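# Hang the ball-filled shallow basket level on the peg

## Task

Using its cord handle, hang the shallow basket on the stand's peg so that it sits as close to level as possible; the task counts as failed unless all the balls are inside the basket at the end.

## Robot and tools

Robot: two arms, left_arm and right_arm, each ending in a two-finger parallel gripper with a wrist camera. Bases sit near (+0.027, +0.229, 0) m for left_arm and (-0.026, -0.238, 0) m for right_arm, turned slightly about z. A camera stand is fixed to the floor behind them. Loose objects may get small random shoves.

Frame: one scene frame for everything. Origin is at table-top height, halfway between the nominal bases; +x points out over the table, +y toward left_arm, +z up. Arm names do not match image left and right. Gripper axes: fingers point along its own +z and open and close along its own y. end_effector_position (metres) is the point between the pads, just behind the fingertips; end_effector_quat_wxyz is its orientation. Reported poses can be off by a few centimetres, more at long reach.

execute_actions(actions, cameras): actions is a list of actions; each action is a list of up to 15 rows, one row per 1/30 s step. If fewer than 15 rows are given, the last row is held. Every row has 14 numbers in [-1, 1]: left_arm dx, dy, dz, rx, ry, rz, opening, then the same seven for right_arm. dx to rz are offsets, not poses: measured along scene axes from that arm's Hand target as it was when the action began (every row counts from that same start). rx, ry, rz form one rotation vector, turning about the hand's position. Scale: 1.0 = 0.6 m or 180 degrees. Sending the same offset again moves the arm further. Six zeros re-request the current Hand target. Opening is absolute: +1 fully open (about 87 mm between pads), +0.5 about 69 mm, 0 about 43 mm, -0.5 about 18 mm, -1 closed. A 0 opening is a real command, so to leave a gripper alone resend its present value. cameras: list of names, ["all"], or []; by default images come only with an empty actions list. An empty list also reports the scene number and task.

move(target, speed, blend, opening_speed, blocking, cameras): straight-line paths for both grippers. target is one 14-number row in the same layout, or a list of up to 15 such rows; all rows are offsets from the Hand targets at the start of the move, not from the previous row. speed is in m/s (0.002 to 2.9, default 0.25; rotation up to twice that in rad/s), one value or one per target. blend, in metres, rounds corners at intermediate targets; 0 stops at each. opening_speed (0.2 or more, per second on the -1..+1 scale) ramps the fingers. blocking=false returns after about 0.5 s while the motion continues. Paths avoid nothing. Faster moves lag, overshoot and hit harder; aiming far beyond a contact pushes harder. Do not route a gripper close to its own base. The result adds a move: line with an ending such as done, off_target, moving, held or fault, plus limits (paced = pose clipped, held = steps withheld). An arm not named in the ending is done, within 10 mm and 2 degrees.

wait(seconds 0 to 10): lets time pass holding the last commands; a running move continues. stop(): brakes a running move. zoom_image(camera, region [x0, y0, x1, y1] pixels, at most 504 by 504) enlarges part of the newest image of cam_high, cam_low, cam_left_wrist or cam_right_wrist. read_manual(section) only returns licence texts. finished_scene(scene) ends the current scene irreversibly; the basket must stay hung with all balls in it without the robot's help.

Results: Hand target is the last commanded pose after clipping; grippers often rest short of it, and waiting does not close that gap, but the next command, even all zeros, asks again, so add the missing distance if needed. Orientation commands are clipped to within 40 degrees of the measured orientation each step. grip_measured uses the same -1..+1 scale (Joint positions give it 0 closed to 1 open); readings can be off by about 1 mm. To hold something, command roughly 0.04 below the reading at first contact for full force (about 20 N per pad). Joint torques include gravity, have offsets and noise, and joints 1 to 3 wrap at ±28 N m. Tool commands lists present commands. Joint velocities may say within noise. MOTOR HOT appears at 75 °C; at 90 °C the arm folds and idles for good; at 100 °C it collapses. Holding loads, stretched poses and pushing at unreachable targets heat motors.

Cameras: cam_high, cam_low (fixed) and the two wrist cameras, each 672x504, with calibrations given beforehand; fixed cameras may be shifted slightly.

Avoid: dropping things or releasing moving parts, fast impacts, hard pushes, letting anything leave the table, gripper-to-gripper contact or one gripper closing on the other's fingers (the clearance check does not prevent these), straining a wrist camera cable, and arm faults. Friction and weight can leave the gripper low, short or tilted, so check position and tilt after each move and correct.

Each tool is called in YAML: its name, and indented under it one key for each argument.

## Session

execute_actions:
  actions: []

Scene clock: 0.00 s.
left_arm: end_effector_position=(+0.4064, +0.2345, +0.0495) grip_measured=+1.000 end_effector_quat_wxyz=(+0.559, +0.019, +0.828, +0.035) | right_arm: end_effector_position=(+0.3477, -0.2399, +0.0560) grip_measured=+0.962 end_effector_quat_wxyz=(+0.576, -0.003, +0.817, +0.039)
Joint positions: left_arm=[-0.053 1.513 0.381 0.75 -0.054 0.063 1] | right_arm=[-0.044 1.483 0.343 0.796 -0.13 0.017 0.981]
Joint velocities: within noise
Joint torques (N m): no reading
Heat: left arm: 32 °C; right arm: 34 °C.
Hand target: left_arm +0.4085, +0.2344, +0.0532; +0.563, +0.018, +0.825, +0.035 | right_arm +0.3480, -0.2398, +0.0566; +0.575, -0.003, +0.818, +0.039
Tool commands: left_gripper/opening=+1.0 right_gripper/opening=+1.0

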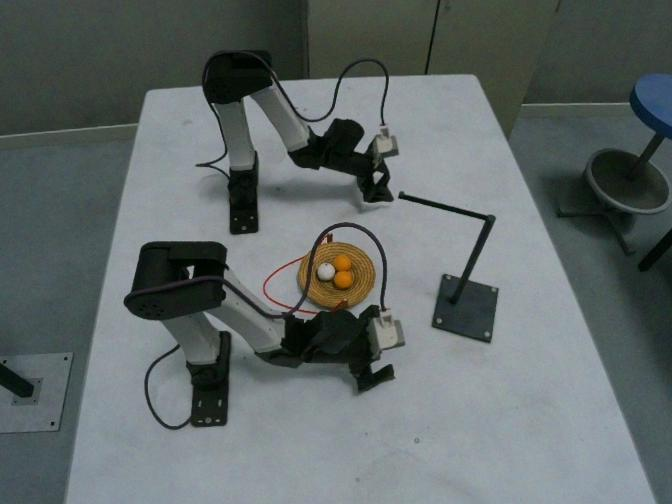

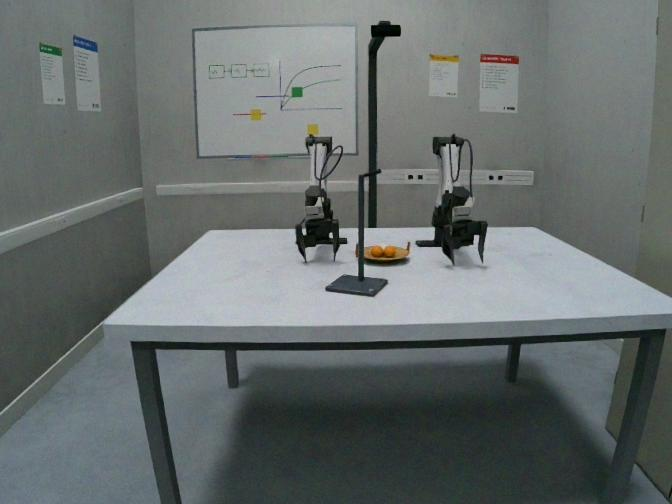

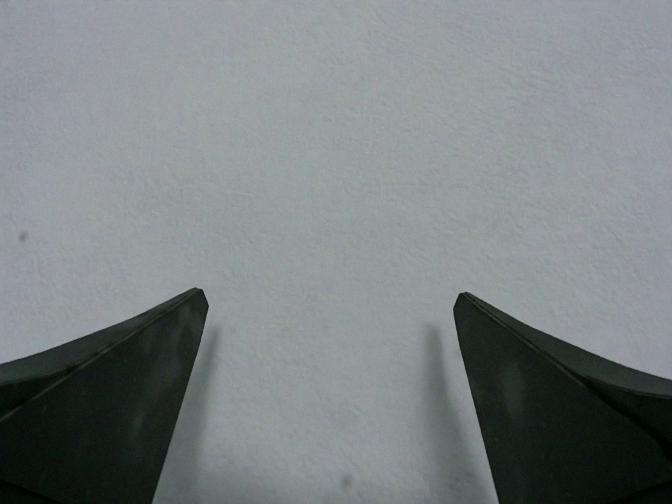

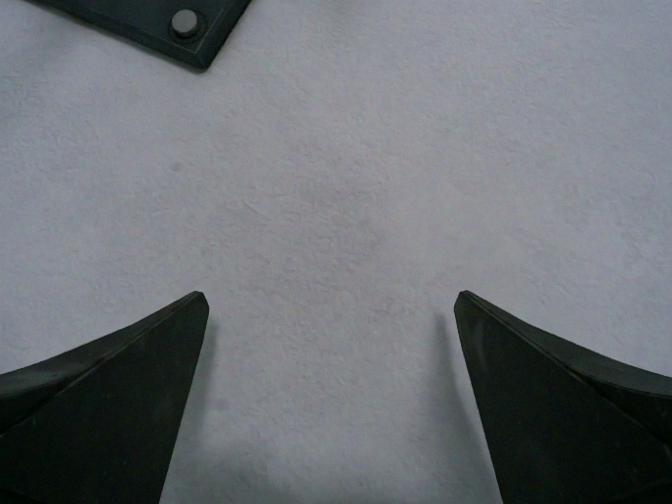

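zoom_image:
  camera: "cam_high"
  region: [240, 170, 510, 370]

zoom_image:
  camera: "cam_low"
  region: [280, 150, 500, 310]

Scaled by 1.867 from the camera's 672x504 image, which has a finer 960x720 frame.

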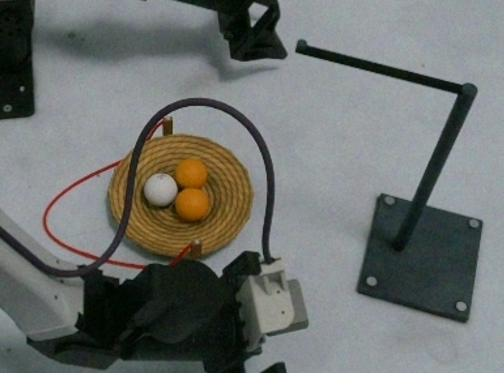

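Scaled by 2.291 from the camera's 672x504 image, which has a finer 960x720 frame.

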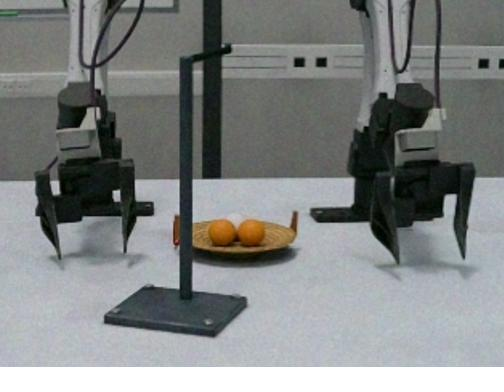

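move:
  target:
    - [0,0,0,0,0,0,1,-0.163,-0.033,0.239,-0.08,0.065,0.2,0]
    - [0,0,0,0,0,0,1,-0.407,0.25,0.139,-0.1927,0.1553,0.469,0]
  blend: [0.05,0]
  speed: 0.3
  cameras: ["cam_high","cam_right_wrist","cam_low"]

Scene clock: 168.57 s.
left_arm: end_effector_position=(+0.4064, +0.2345, +0.0495) grip_measured=+1.000 end_effector_quat_wxyz=(+0.559, +0.019, +0.828, +0.035) | right_arm: end_effector_position=(+0.1086, -0.0859, +0.1488) grip_measured=+0.000 end_effector_quat_wxyz=(-0.204, +0.686, -0.674, -0.183)
Joint positions: left_arm=[-0.053 1.513 0.381 0.75 -0.054 0.063 1] | right_arm=[0.659 1.04 0.99 -1.149 -0.421 -0.872 0.5]
Joint torques (N m): left_arm=[0.2 -5.37 5.91 2.32 -0.01 0.09] | right_arm=[-0.03 -0.83 4.78 0.96 -0.06 0.13]
Heat: left arm: 43 °C; right arm: 40 °C.
Hand target: left_arm +0.4085, +0.2344, +0.0532; +0.563, +0.018, +0.825, +0.035 | right_arm +0.1037, -0.0898, +0.1399; -0.183, +0.683, -0.683, -0.183
Off the commanded pose: left_arm 0.004 m, 1 deg | right_arm 0.011 m, 3 deg.
move: off_target (right_arm)
camera_calibration:
cam_right_wrist: T_world_to_cam=[[0.999467, 0.00546017, 0.032199, -0.114173], [-0.00530658, -0.945672, 0.32508, -0.108361], [0.0322247, -0.325078, -0.945138, 0.252474], [0, 0, 0, 1]] pos_world=[0.105401, -0.0197771, 0.277525]
Images, in order (width x height): cam_high 672x504, cam_low 672x504, cam_right_wrist 672x504.

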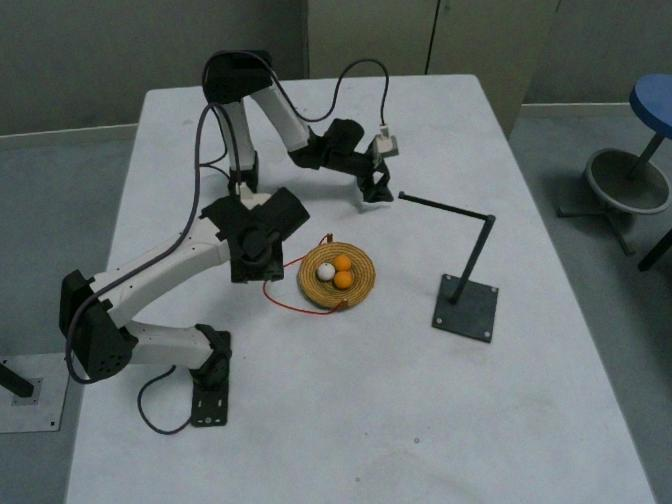

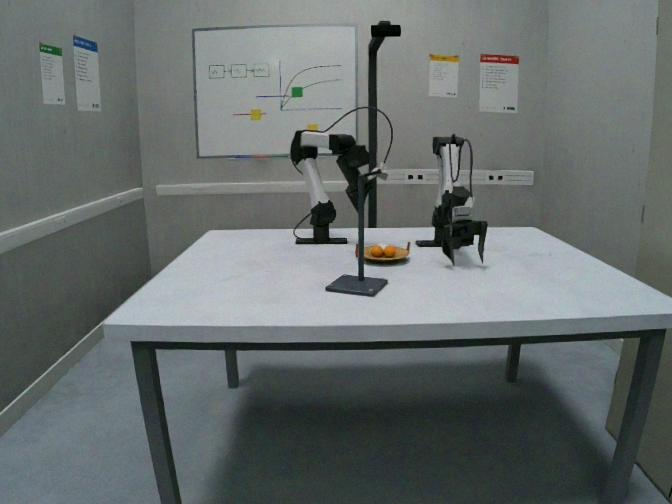

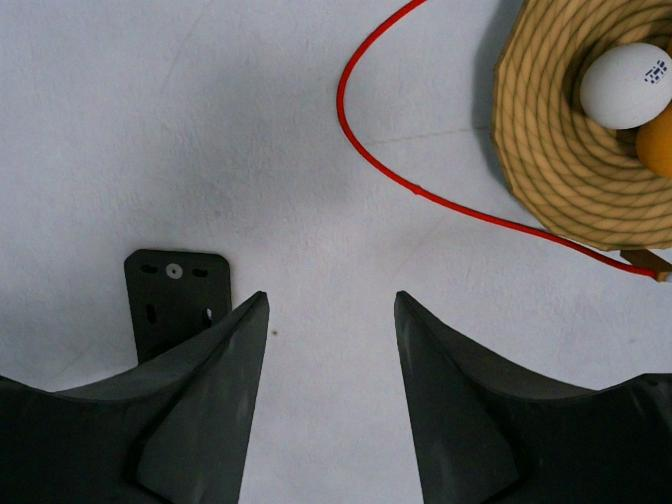

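zoom_image:
  camera: "cam_right_wrist"
  region: [320, 0, 672, 290]

zoom_image:
  camera: "cam_high"
  region: [240, 220, 400, 330]

Scaled by 1.432 from the camera's 672x504 image, which has a finer 960x720 frame.

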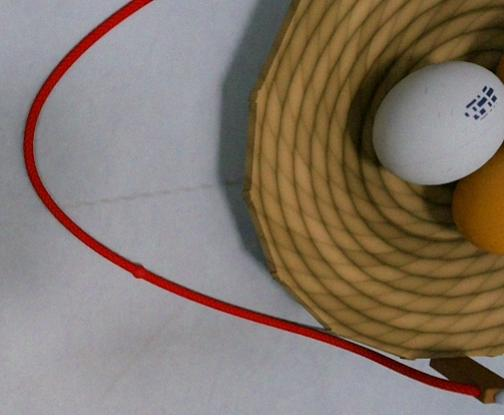

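Scaled by 3.150 from the camera's 672x504 image, which has a finer 960x720 frame.

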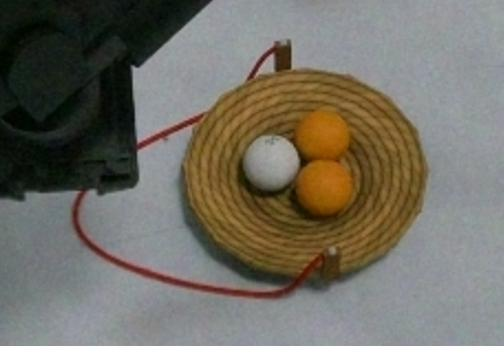

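move:
  target: [0,0,0,0,0,0,1,0.13,0.16,0.13,0,0,0,0]
  speed: 0.3
  cameras: ["cam_right_wrist"]

Scene clock: 184.83 s.
left_arm: end_effector_position=(+0.4064, +0.2345, +0.0495) grip_measured=+1.000 end_effector_quat_wxyz=(+0.559, +0.019, +0.828, +0.035) | right_arm: end_effector_position=(+0.1836, +0.0074, +0.2192) grip_measured=+0.000 end_effector_quat_wxyz=(-0.199, +0.686, -0.675, -0.185)
Joint positions: left_arm=[-0.053 1.513 0.381 0.75 -0.054 0.063 1] | right_arm=[0.765 1.54 1.627 -1.253 -0.384 -0.763 0.5]
Joint torques (N m): left_arm=[0.23 -5.38 5.91 2.32 0 0.09] | right_arm=[0.08 -4.25 8.64 0.8 -0.06 0.15]
Heat: left arm: 43 °C; right arm: 39 °C.
Hand target: left_arm +0.4085, +0.2344, +0.0532; +0.563, +0.018, +0.825, +0.035 | right_arm +0.1818, +0.0062, +0.2180; -0.183, +0.683, -0.683, -0.183
Off the commanded pose: left_arm 0.004 m, 1 deg | right_arm 0.003 m, 2 deg.
move: done
camera_calibration:
cam_right_wrist: T_world_to_cam=[[0.999733, 0.00560193, 0.0224113, -0.189855], [-0.00205058, -0.944802, 0.327636, -0.0438393], [0.0230096, -0.327595, -0.944538, 0.348531], [0, 0, 0, 1]] pos_world=[0.181695, 0.0738211, 0.347819]
Images, in order (width x height): cam_right_wrist 672x504.

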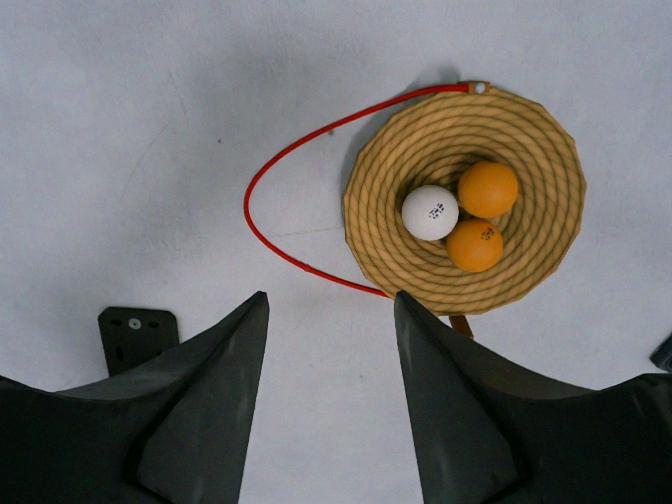

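zoom_image:
  camera: "cam_right_wrist"
  region: [230, 70, 420, 310]

zoom_image:
  camera: "cam_right_wrist"
  region: [400, 60, 600, 350]

Scaled by 2.100 from the camera's 672x504 image, which has a finer 960x720 frame.

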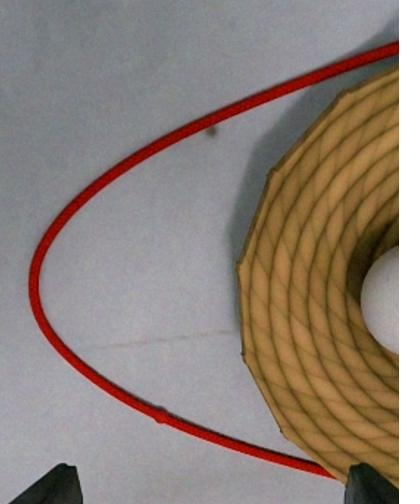

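Scaled by 1.738 from the camera's 672x504 image, which has a finer 960x720 frame.

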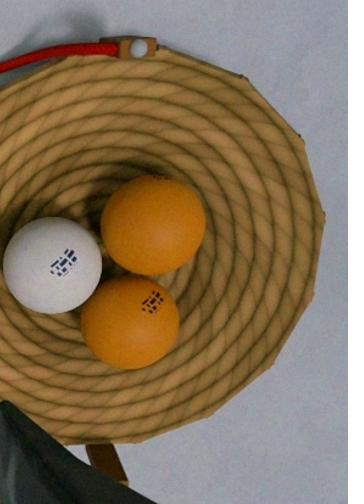

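move:
  target: [0,0,0,0,0,0,1,-0.1047,-0.0437,-0.2633,-0.1553,-0.0068,0.0272,0]
  speed: 0.25
  cameras: ["cam_right_wrist","cam_high"]

Scene clock: 221.77 s.
left_arm: end_effector_position=(+0.4064, +0.2345, +0.0495) grip_measured=+1.000 end_effector_quat_wxyz=(+0.559, +0.019, +0.828, +0.035) | right_arm: end_effector_position=(+0.1197, -0.0168, +0.0675) grip_measured=+0.000 end_effector_quat_wxyz=(-0.022, +0.741, -0.671, -0.021)
Joint positions: left_arm=[-0.053 1.513 0.381 0.75 -0.054 0.063 1] | right_arm=[1.081 1.647 1.176 -1.047 -0.031 -0.61 0.5]
Joint torques (N m): left_arm=[0.21 -5.37 5.9 2.33 -0.01 0.09] | right_arm=[-0.25 -5.15 4.64 0.57 0.09 0.12]
Heat: left arm: 45 °C; right arm: 42 °C.
Hand target: left_arm +0.4085, +0.2344, +0.0532; +0.563, +0.018, +0.825, +0.035 | right_arm +0.1190, -0.0200, +0.0601; -0.012, +0.737, -0.675, -0.013
Off the commanded pose: left_arm 0.004 m, 1 deg | right_arm 0.008 m, 2 deg.
move: done
camera_calibration:
cam_right_wrist: T_world_to_cam=[[0.995486, 0.094763, 0.00531616, -0.119281], [0.0604885, -0.676601, 0.733861, -0.0474349], [0.0731398, -0.730226, -0.679279, 0.168097], [0, 0, 0, 1]] pos_world=[0.109317, 0.101958, 0.14963]
Images, in order (width x height): cam_high 672x504, cam_right_wrist 672x504.

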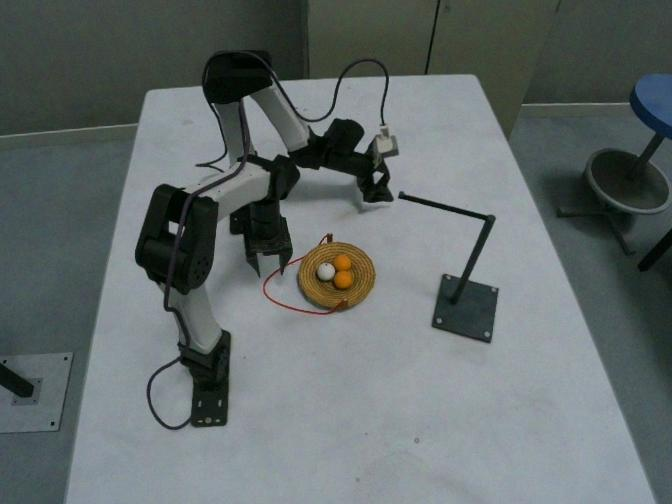

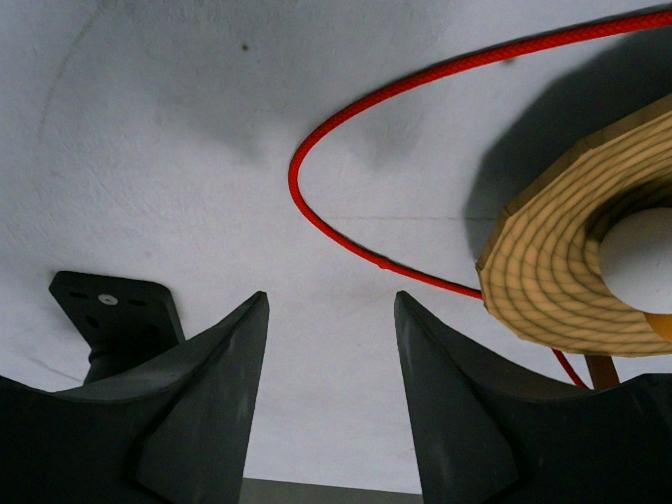

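move:
  target: [0,0,0,0,0,0,1,-0.0252,-0.0103,-0.0708,0,0,0.05,0]
  speed: 0.15
  cameras: ["cam_right_wrist"]

Scene clock: 237.23 s.
left_arm: end_effector_position=(+0.4064, +0.2345, +0.0495) grip_measured=+1.000 end_effector_quat_wxyz=(+0.559, +0.019, +0.828, +0.035) | right_arm: end_effector_position=(+0.1055, -0.0220, +0.0251) grip_measured=+0.000 end_effector_quat_wxyz=(-0.022, +0.782, -0.622, -0.020)
Joint positions: left_arm=[-0.053 1.513 0.381 0.75 -0.054 0.063 1] | right_arm=[1.131 1.647 0.998 -0.871 -0.03 -0.689 0.5]
Joint torques (N m): left_arm=[0.23 -5.37 5.91 2.32 -0.01 0.1] | right_arm=[0.29 -4.9 4.4 0.6 0.07 -0.17]
Heat: left arm: 45 °C; right arm: 41 °C.
Hand target: left_arm +0.4085, +0.2344, +0.0532; +0.563, +0.018, +0.825, +0.035 | right_arm +0.1039, -0.0263, +0.0175; -0.011, +0.788, -0.616, -0.014
Off the commanded pose: left_arm 0.004 m, 1 deg | right_arm 0.009 m, 2 deg.
move: done
camera_calibration:
cam_right_wrist: T_world_to_cam=[[0.974947, 0.222203, 0.0102053, -0.0995453], [0.14337, -0.662809, 0.734935, -0.0274587], [0.170069, -0.715059, -0.678061, 0.126591], [0, 0, 0, 1]] pos_world=[0.0794589, 0.0944398, 0.107033]
Images, in order (width x height): cam_right_wrist 672x504.

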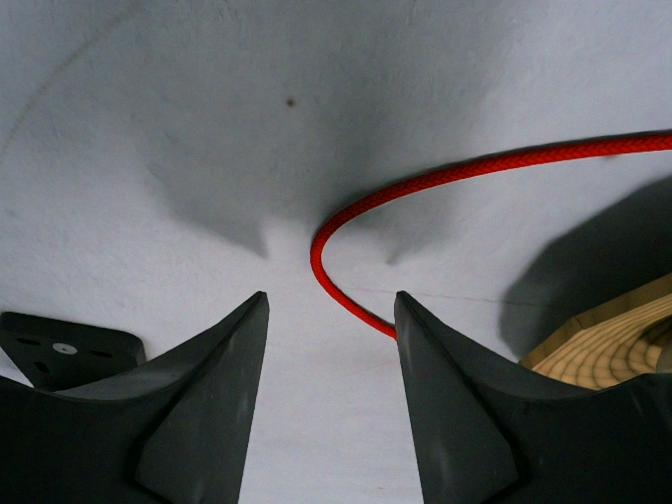

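move:
  target: [0,0,0,0,0,0,1,-0.0083,-0.0117,-0.0217,0,0,0,0]
  speed: 0.1
  cameras: ["cam_right_wrist"]

Scene clock: 251.60 s.
left_arm: end_effector_position=(+0.4064, +0.2345, +0.0495) grip_measured=+1.000 end_effector_quat_wxyz=(+0.559, +0.019, +0.828, +0.035) | right_arm: end_effector_position=(+0.1008, -0.0293, +0.0103) grip_measured=+0.000 end_effector_quat_wxyz=(-0.019, +0.784, -0.620, -0.019)
Joint positions: left_arm=[-0.053 1.513 0.381 0.75 -0.054 0.063 1] | right_arm=[1.135 1.647 0.933 -0.812 -0.03 -0.69 0.5]
Joint torques (N m): left_arm=[0.2 -5.38 5.93 2.32 -0.01 0.09] | right_arm=[0.08 -5.33 4.08 0.46 0.13 -0.09]
Heat: left arm: 46 °C; right arm: 40 °C.
Hand target: left_arm +0.4085, +0.2344, +0.0532; +0.563, +0.018, +0.825, +0.035 | right_arm +0.0989, -0.0333, +0.0046; -0.011, +0.788, -0.616, -0.014
Off the commanded pose: left_arm 0.004 m, 1 deg | right_arm 0.007 m, 1 deg.
move: done
camera_calibration:
cam_right_wrist: T_world_to_cam=[[0.974025, 0.226357, 0.00609821, -0.0929963], [0.148265, -0.657882, 0.738383, -0.0211977], [0.17115, -0.718299, -0.674354, 0.111979], [0, 0, 0, 1]] pos_world=[0.0745584, 0.0875392, 0.0917327]
Images, in order (width x height): cam_right_wrist 672x504.

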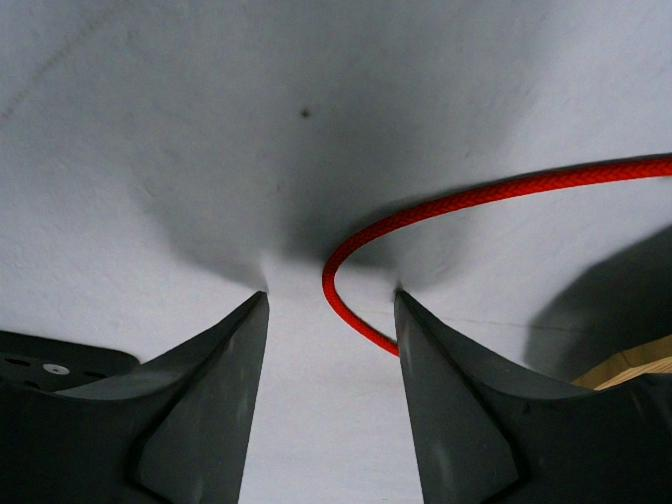

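move:
  target: [0,0,0,0,0,0,1,0,0,-0.0083,0,0,0,0]
  speed: 0.05
  cameras: []

move:
  target: [0,0,0,0,0,0,1,0,0,0,0,0,0,-1]
  speed: 0.05
  opening_speed: 0.7
  cameras: ["cam_right_wrist"]

Scene clock: 258.23 s.
left_arm: end_effector_position=(+0.4064, +0.2345, +0.0495) grip_measured=+1.000 end_effector_quat_wxyz=(+0.559, +0.019, +0.828, +0.035) | right_arm: end_effector_position=(+0.1024, -0.0288, +0.0096) grip_measured=+0.000 end_effector_quat_wxyz=(-0.023, +0.784, -0.620, -0.017)
Joint positions: left_arm=[-0.053 1.513 0.381 0.75 -0.054 0.063 1] | right_arm=[1.135 1.647 0.93 -0.803 -0.023 -0.69 0.5]
Joint torques (N m): left_arm=[0.21 -5.38 5.91 2.32 -0.01 0.09] | right_arm=[0.17 -4.55 3.36 0.66 0.07 -0.09]
Heat: left arm: 46 °C; right arm: 40 °C.
Hand target: left_arm +0.4085, +0.2344, +0.0532; +0.563, +0.018, +0.825, +0.035 | right_arm +0.0988, -0.0333, -0.0005; -0.011, +0.788, -0.616, -0.014
Off the commanded pose: left_arm 0.004 m, 1 deg | right_arm 0.011 m, 2 deg.
move: off_target (right_arm)
No camera images: "cameras" was empty.

Scene clock: 259.87 s.
left_arm: end_effector_position=(+0.4064, +0.2345, +0.0495) grip_measured=+1.000 end_effector_quat_wxyz=(+0.559, +0.019, +0.828, +0.035) | right_arm: end_effector_position=(+0.1056, -0.0262, +0.0091) grip_measured=-0.940 end_effector_quat_wxyz=(-0.031, +0.784, -0.620, -0.013)
Joint positions: left_arm=[-0.053 1.513 0.381 0.75 -0.054 0.063 1] | right_arm=[1.135 1.647 0.928 -0.785 -0.013 -0.69 0.03]
Joint torques (N m): left_arm=[0.23 -5.39 5.93 2.33 -0.01 0.1] | right_arm=[0.23 -4.34 3.52 0.54 -0.04 -0.02]
Heat: left arm: 46 °C; right arm: 40 °C.
Hand target: left_arm +0.4085, +0.2344, +0.0532; +0.563, +0.018, +0.825, +0.035 | right_arm +0.0989, -0.0333, -0.0005; -0.011, +0.788, -0.616, -0.014
Off the commanded pose: left_arm 0.004 m, 1 deg | right_arm 0.014 m, 2 deg.
move: off_target (right_arm)
camera_calibration:
cam_right_wrist: T_world_to_cam=[[0.973772, 0.225142, 0.0328643, -0.0986216], [0.129423, -0.666893, 0.733828, -0.0172017], [0.187132, -0.710328, -0.67854, 0.111094], [0, 0, 0, 1]] pos_world=[0.0774719, 0.0896453, 0.091246]
Images, in order (width x height): cam_right_wrist 672x504.

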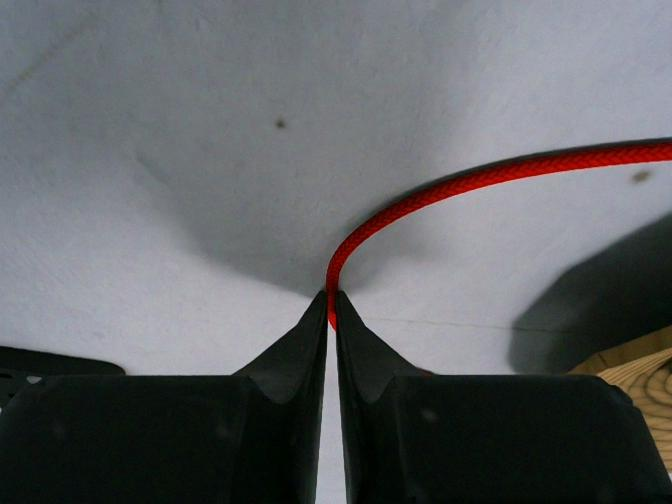

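move:
  target:
    - [0,0,0,0,0,0,1,0.01,0.01,0.06,0,0,0,-1]
    - [0,0,0,0,0,0,1,0.17,0.02,0.21,0.161,0.043,0,-1]
  blend: [0.02,0]
  speed: 0.15
  cameras: ["cam_right_wrist","cam_high","cam_low"]

Scene clock: 268.83 s.
left_arm: end_effector_position=(+0.4064, +0.2345, +0.0495) grip_measured=+1.000 end_effector_quat_wxyz=(+0.559, +0.019, +0.828, +0.035) | right_arm: end_effector_position=(+0.2025, -0.0223, +0.1251) grip_measured=-0.940 end_effector_quat_wxyz=(-0.177, +0.756, -0.595, -0.209)
Joint positions: left_arm=[-0.053 1.513 0.381 0.75 -0.054 0.063 1] | right_arm=[0.613 1.564 1.287 -1.064 -0.51 -1.158 0.03]
Joint torques (N m): left_arm=[0.21 -5.37 5.9 2.32 -0.01 0.1] | right_arm=[-0.75 -4.21 8.58 0.44 -0.38 -0.14]
Heat: left arm: 46 °C; right arm: 40 °C.
Hand target: left_arm +0.4085, +0.2344, +0.0532; +0.563, +0.018, +0.825, +0.035 | right_arm +0.2008, -0.0212, +0.1255; -0.166, +0.757, -0.592, -0.220
Off the commanded pose: left_arm 0.004 m, 1 deg | right_arm 0.002 m, 2 deg.
move: done; blend cut to 0.0183 m at target 1
camera_calibration:
cam_right_wrist: T_world_to_cam=[[0.973637, 0.227429, 0.0175076, -0.195693], [0.209697, -0.922641, 0.323669, -0.0829315], [0.089765, -0.311465, -0.946008, 0.236517], [0, 0, 0, 1]] pos_world=[0.186693, 0.0416572, 0.254016]
Images, in order (width x height): cam_high 672x504, cam_low 672x504, cam_right_wrist 672x504.

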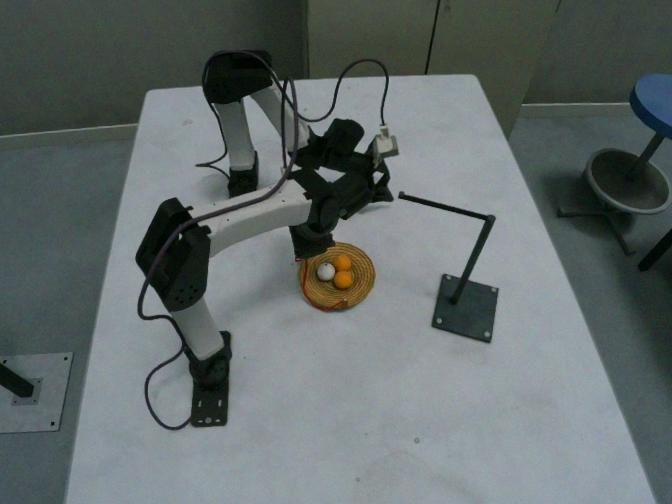

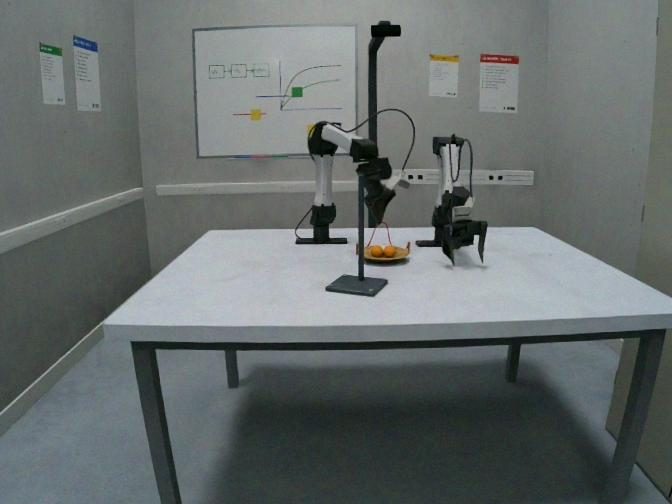

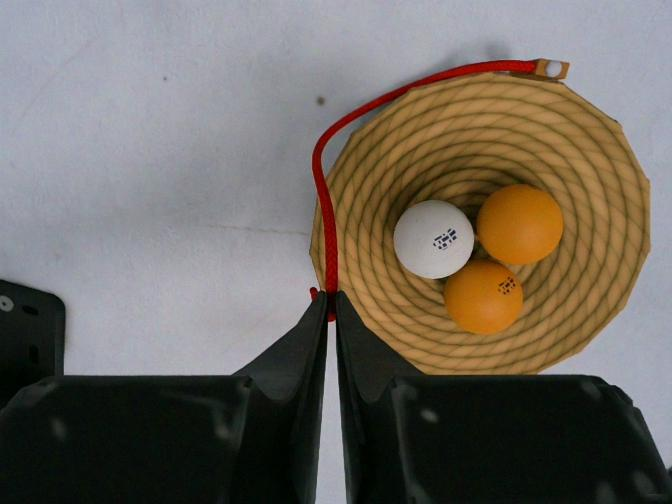

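move:
  target: [0,0,0,0,0,0,1,0.12,0.02,0.115,0,0,0,-1]
  speed: 0.12
  cameras: ["cam_right_wrist","cam_high","cam_low"]

zoom_image:
  camera: "cam_low"
  region: [300, 130, 500, 290]

zoom_image:
  camera: "cam_high"
  region: [240, 180, 420, 330]

Scene clock: 275.50 s.
left_arm: end_effector_position=(+0.4064, +0.2345, +0.0495) grip_measured=+1.000 end_effector_quat_wxyz=(+0.559, +0.019, +0.828, +0.035) | right_arm: end_effector_position=(+0.2740, -0.0094, +0.1976) grip_measured=-0.940 end_effector_quat_wxyz=(-0.179, +0.757, -0.593, -0.208)
Joint positions: left_arm=[-0.053 1.513 0.381 0.75 -0.054 0.063 1] | right_arm=[0.531 1.879 1.946 -1.45 -0.526 -1.254 0.03]
Joint torques (N m): left_arm=[0.21 -5.38 5.91 2.32 -0.01 0.09] | right_arm=[-0.62 -6.28 8.4 0.32 -0.37 -0.08]
Heat: left arm: 46 °C; right arm: 41 °C.
Hand target: left_arm +0.4085, +0.2344, +0.0532; +0.563, +0.018, +0.825, +0.035 | right_arm +0.2729, -0.0093, +0.1946; -0.166, +0.757, -0.592, -0.220
Off the commanded pose: left_arm 0.004 m, 1 deg | right_arm 0.003 m, 2 deg.
move: done
camera_calibration:
cam_right_wrist: T_world_to_cam=[[0.972815, 0.230498, 0.0223795, -0.270236], [0.211126, -0.922445, 0.323295, -0.109761], [0.095163, -0.309782, -0.946033, 0.301243], [0, 0, 0, 1]] pos_world=[0.257396, 0.0543601, 0.326519]
Images, in order (width x height): cam_high 672x504, cam_low 672x504, cam_right_wrist 672x504.

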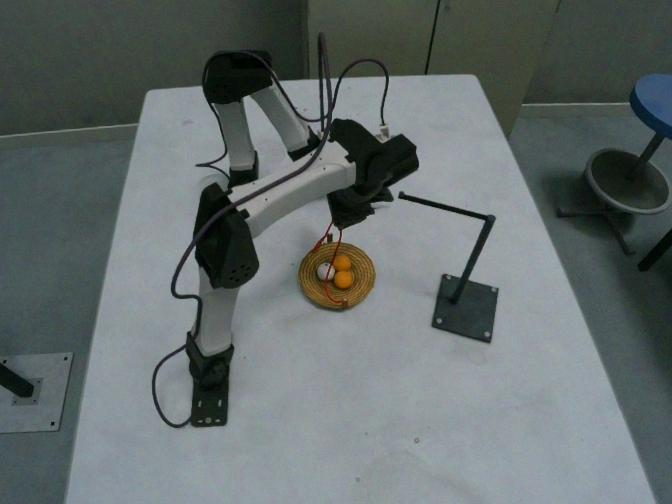

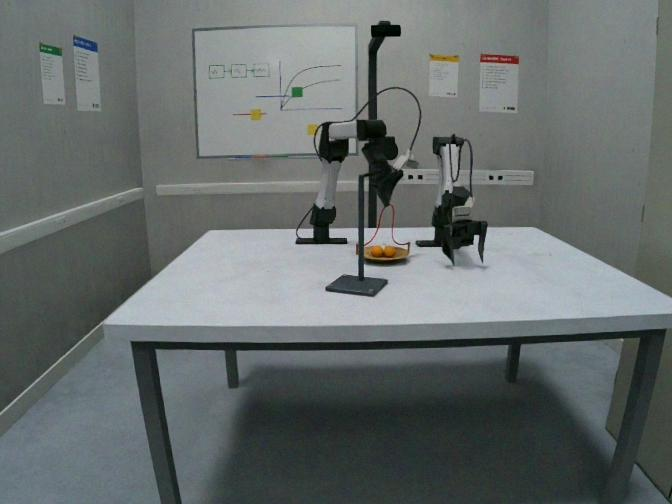

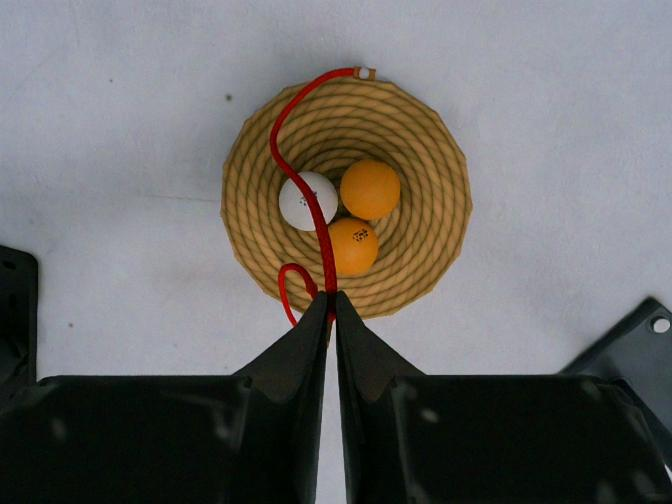

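Scaled by 2.520 from the camera's 672x504 image, which has a finer 960x720 frame.

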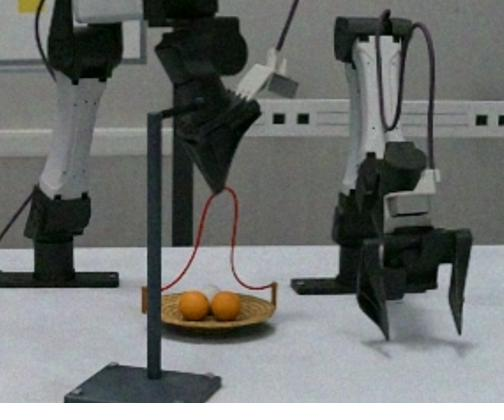

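Scaled by 2.800 from the camera's 672x504 image, which has a finer 960x720 frame.

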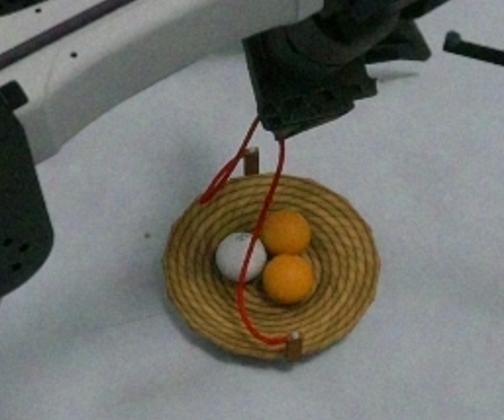

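move:
  target: [0,0,0,0,0,0,1,0.012,-0.008,0.05,0,0,0,-1]
  speed: 0.1
  cameras: ["cam_right_wrist","cam_high","cam_low"]

zoom_image:
  camera: "cam_low"
  region: [300, 130, 500, 290]

zoom_image:
  camera: "cam_high"
  region: [240, 180, 420, 330]

Scene clock: 282.30 s.
left_arm: end_effector_position=(+0.4064, +0.2345, +0.0495) grip_measured=+1.000 end_effector_quat_wxyz=(+0.559, +0.019, +0.828, +0.035) | right_arm: end_effector_position=(+0.2844, -0.0123, +0.2225) grip_measured=-0.940 end_effector_quat_wxyz=(-0.199, +0.754, -0.593, -0.199)
Joint positions: left_arm=[-0.053 1.513 0.381 0.75 -0.054 0.063 1] | right_arm=[0.51 1.904 2.079 -1.518 -0.528 -1.259 0.03]
Joint torques (N m): left_arm=[0.21 -5.38 5.93 2.33 -0.01 0.1] | right_arm=[-0.8 -7.47 7.86 0.3 -0.4 -0.05]
Heat: left arm: 47 °C; right arm: 41 °C.
Hand target: left_arm +0.4085, +0.2344, +0.0532; +0.563, +0.018, +0.825, +0.035 | right_arm +0.2800, -0.0141, +0.2245; -0.166, +0.757, -0.592, -0.220
Off the commanded pose: left_arm 0.004 m, 1 deg | right_arm 0.005 m, 4 deg.
joint sent to its limit (right arm) — joint 4 (wrist pitch), lower limit. The joint targets are off in orientation, not in position.
move: off_target (right_arm)
camera_calibration:
cam_right_wrist: T_world_to_cam=[[0.974804, 0.213981, 0.0630068, -0.29005], [0.184566, -0.932346, 0.310912, -0.112438], [0.125273, -0.291449, -0.948348, 0.315084], [0, 0, 0, 1]] pos_world=[0.264022, 0.0490645, 0.352043]
Images, in order (width x height): cam_high 672x504, cam_low 672x504, cam_right_wrist 672x504.

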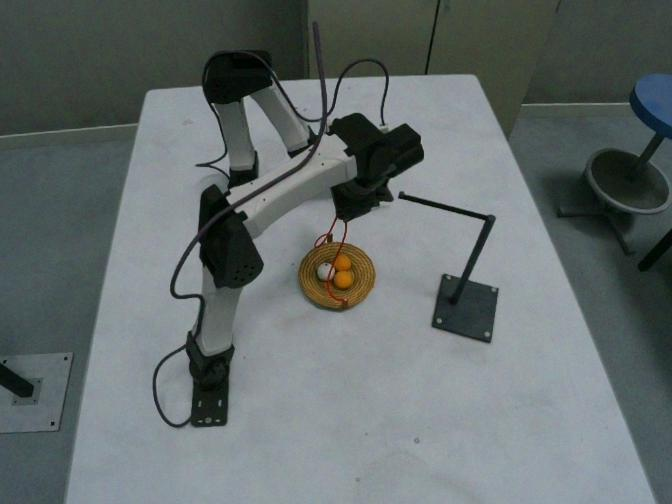

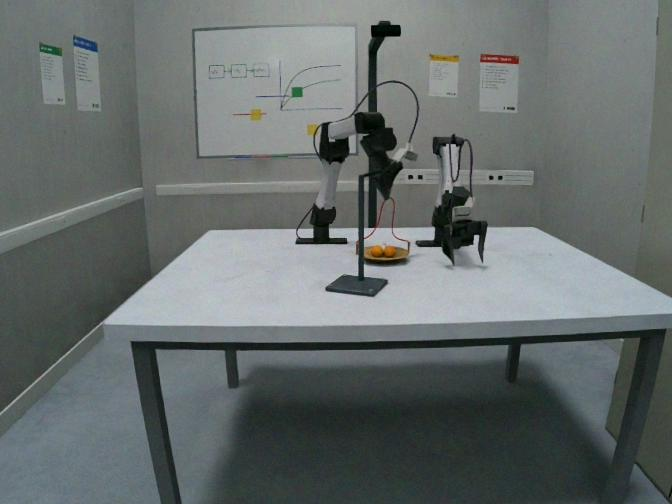

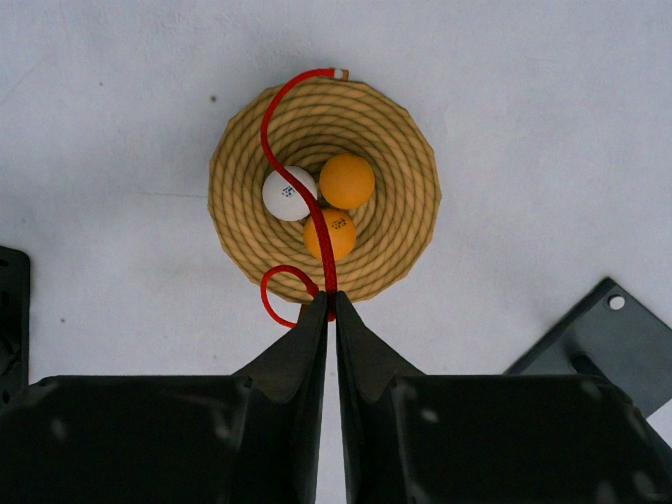

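Scaled by 2.520 from the camera's 672x504 image, which has a finer 960x720 frame.

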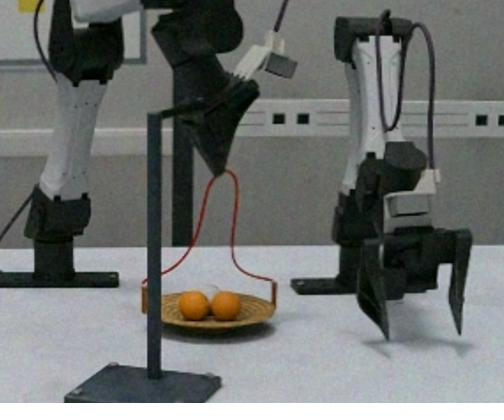

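Scaled by 2.800 from the camera's 672x504 image, which has a finer 960x720 frame.

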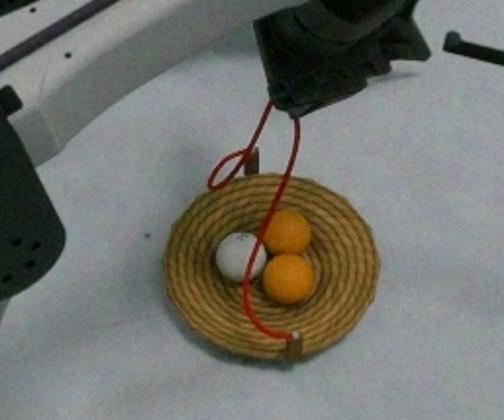

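move:
  target: [0,0,0,0,0,0,1,0.004,0,0.05,0.08,0.02,0,-1]
  speed: 0.08
  cameras: ["cam_right_wrist","cam_high","cam_low"]

zoom_image:
  camera: "cam_low"
  region: [300, 130, 500, 290]

zoom_image:
  camera: "cam_high"
  region: [240, 180, 420, 330]

Scene clock: 290.47 s.
left_arm: end_effector_position=(+0.4064, +0.2345, +0.0495) grip_measured=+1.000 end_effector_quat_wxyz=(+0.559, +0.019, +0.828, +0.035) | right_arm: end_effector_position=(+0.2910, -0.0112, +0.2423) grip_measured=-0.940 end_effector_quat_wxyz=(-0.268, +0.712, -0.578, -0.295)
Joint positions: left_arm=[-0.053 1.513 0.381 0.75 -0.054 0.063 1] | right_arm=[0.393 1.904 2.079 -1.518 -0.795 -1.311 0.03]
Joint torques (N m): left_arm=[0.21 -5.37 5.93 2.33 -0.01 0.09] | right_arm=[-0.83 -10 7.23 0.29 -0.57 -0.15]
Heat: left arm: 47 °C; right arm: 41 °C.
Hand target: left_arm +0.4085, +0.2344, +0.0532; +0.563, +0.018, +0.825, +0.035 | right_arm +0.2823, -0.0140, +0.2545; -0.241, +0.723, -0.564, -0.316
Off the commanded pose: left_arm 0.004 m, 1 deg | right_arm 0.015 m, 4 deg.
joint sent to its limit (right arm) — joint 4 (wrist pitch), lower limit. The joint targets are off in orientation, not in position.
move: off_target (right_arm)
camera_calibration:
cam_right_wrist: T_world_to_cam=[[0.9819, 0.185584, 0.0378331, -0.294156], [0.182886, -0.980957, 0.0653904, -0.0594015], [0.0492481, -0.0572876, -0.997142, 0.369976], [0, 0, 0, 1]] pos_world=[0.281475, 0.0175152, 0.383932]
Images, in order (width x height): cam_high 672x504, cam_low 672x504, cam_right_wrist 672x504.

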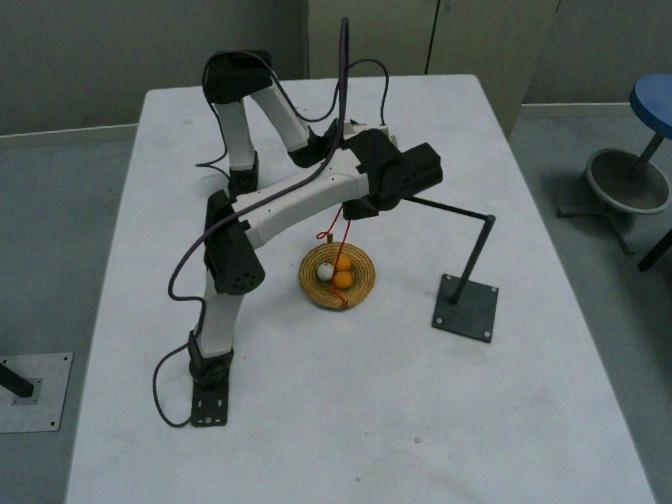

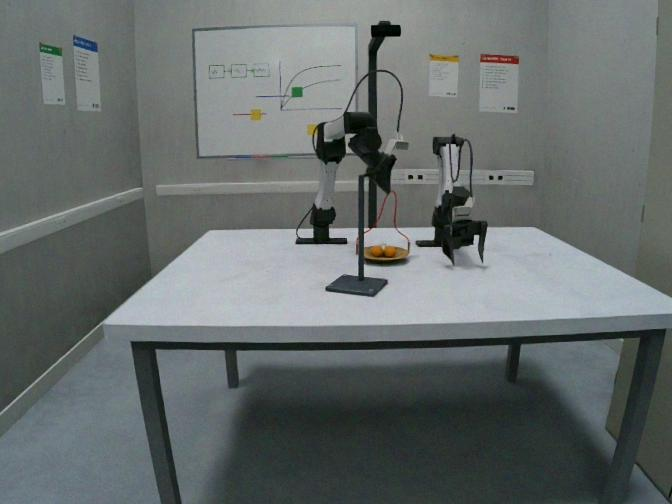

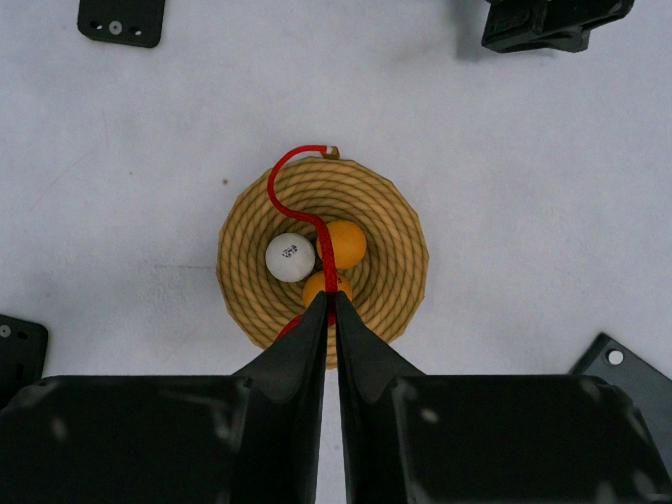

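Scaled by 2.520 from the camera's 672x504 image, which has a finer 960x720 frame.

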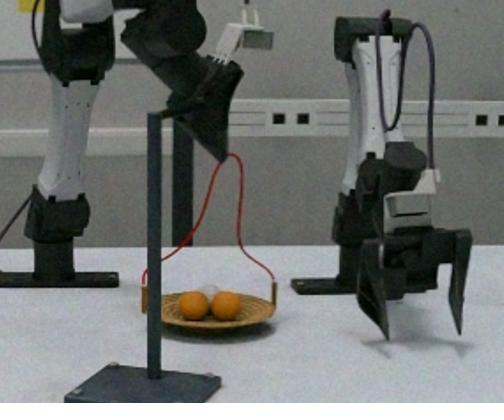

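Scaled by 2.800 from the camera's 672x504 image, which has a finer 960x720 frame.

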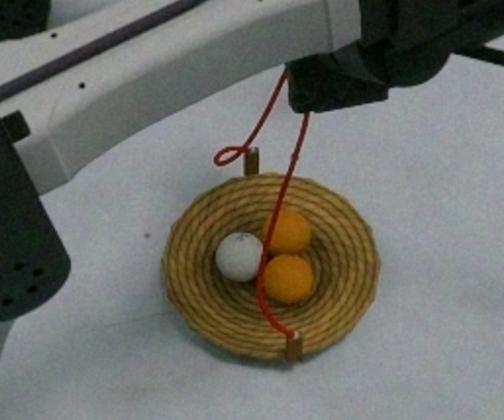

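move:
  target: [0,0,0,0,0,0,1,0.008,-0.003,0.055,0.0288,-0.0015,-0.135,-1]
  speed: 0.06
  cameras: ["cam_right_wrist","cam_high","cam_low"]

zoom_image:
  camera: "cam_low"
  region: [300, 130, 500, 290]

zoom_image:
  camera: "cam_high"
  region: [240, 180, 420, 330]

Scene clock: 307.80 s.
left_arm: end_effector_position=(+0.4064, +0.2345, +0.0495) grip_measured=+1.000 end_effector_quat_wxyz=(+0.559, +0.019, +0.828, +0.035) | right_arm: end_effector_position=(+0.2914, -0.0133, +0.2798) grip_measured=-0.940 end_effector_quat_wxyz=(+0.324, -0.580, +0.690, +0.286)
Joint positions: left_arm=[-0.053 1.513 0.381 0.75 -0.054 0.063 1] | right_arm=[0.387 1.715 1.928 -1.234 -0.747 -0.813 0.03]
Joint torques (N m): left_arm=[0.23 -5.38 5.9 2.32 -0.01 0.09] | right_arm=[-0.44 -9.95 4.59 1.58 -0.24 0.11]
Heat: left arm: 47 °C; right arm: 41 °C.
Hand target: left_arm +0.4085, +0.2344, +0.0532; +0.563, +0.018, +0.825, +0.035 | right_arm +0.2872, -0.0158, +0.2876; +0.336, -0.578, +0.689, +0.282
Off the commanded pose: left_arm 0.004 m, 1 deg | right_arm 0.009 m, 1 deg.
move: done
camera_calibration:
cam_right_wrist: T_world_to_cam=[[0.985994, -0.165496, -0.020671, -0.285111], [-0.165722, -0.986124, -0.0097362, 0.0586424], [-0.0187729, 0.0130255, -0.999739, 0.428642], [0, 0, 0, 1]] pos_world=[0.298883, 0.00506077, 0.423207]
Images, in order (width x height): cam_high 672x504, cam_low 672x504, cam_right_wrist 672x504.

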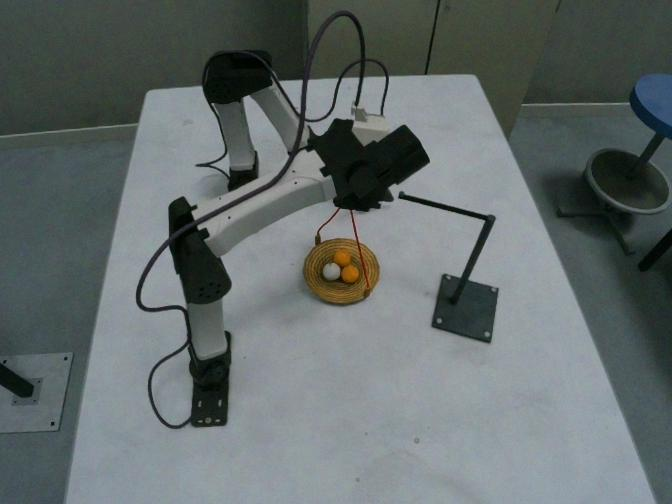

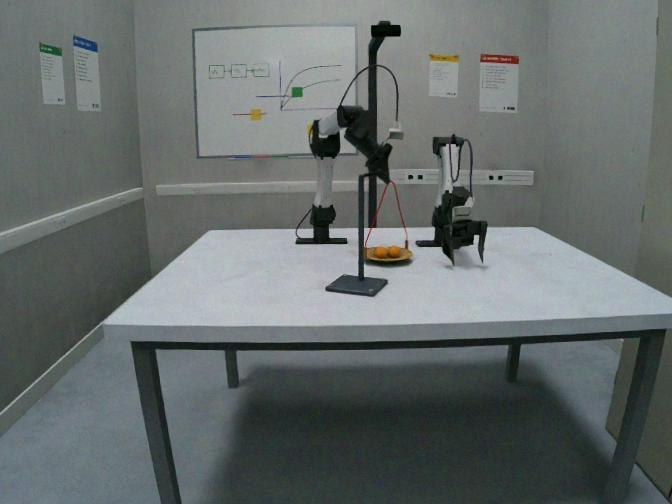

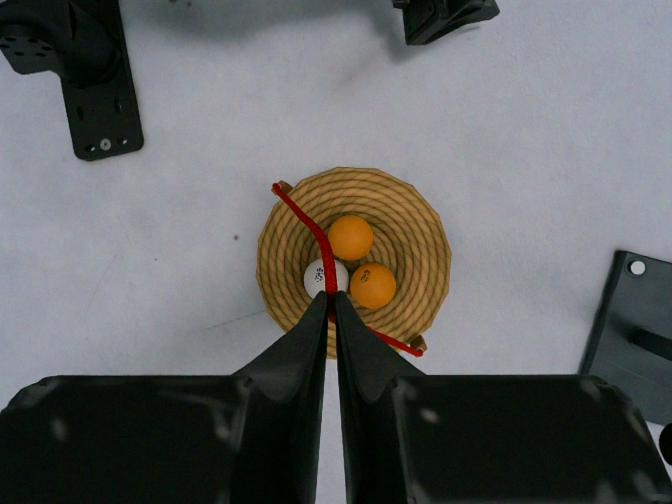

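Scaled by 2.520 from the camera's 672x504 image, which has a finer 960x720 frame.

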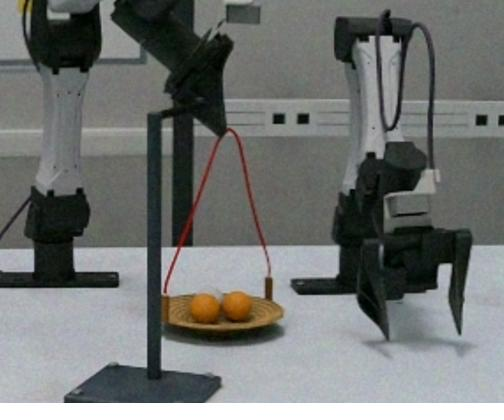

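Scaled by 2.800 from the camera's 672x504 image, which has a finer 960x720 frame.

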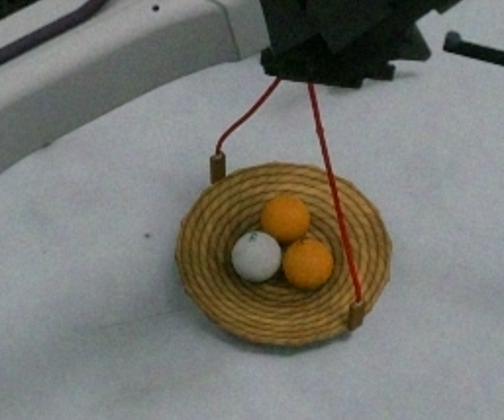

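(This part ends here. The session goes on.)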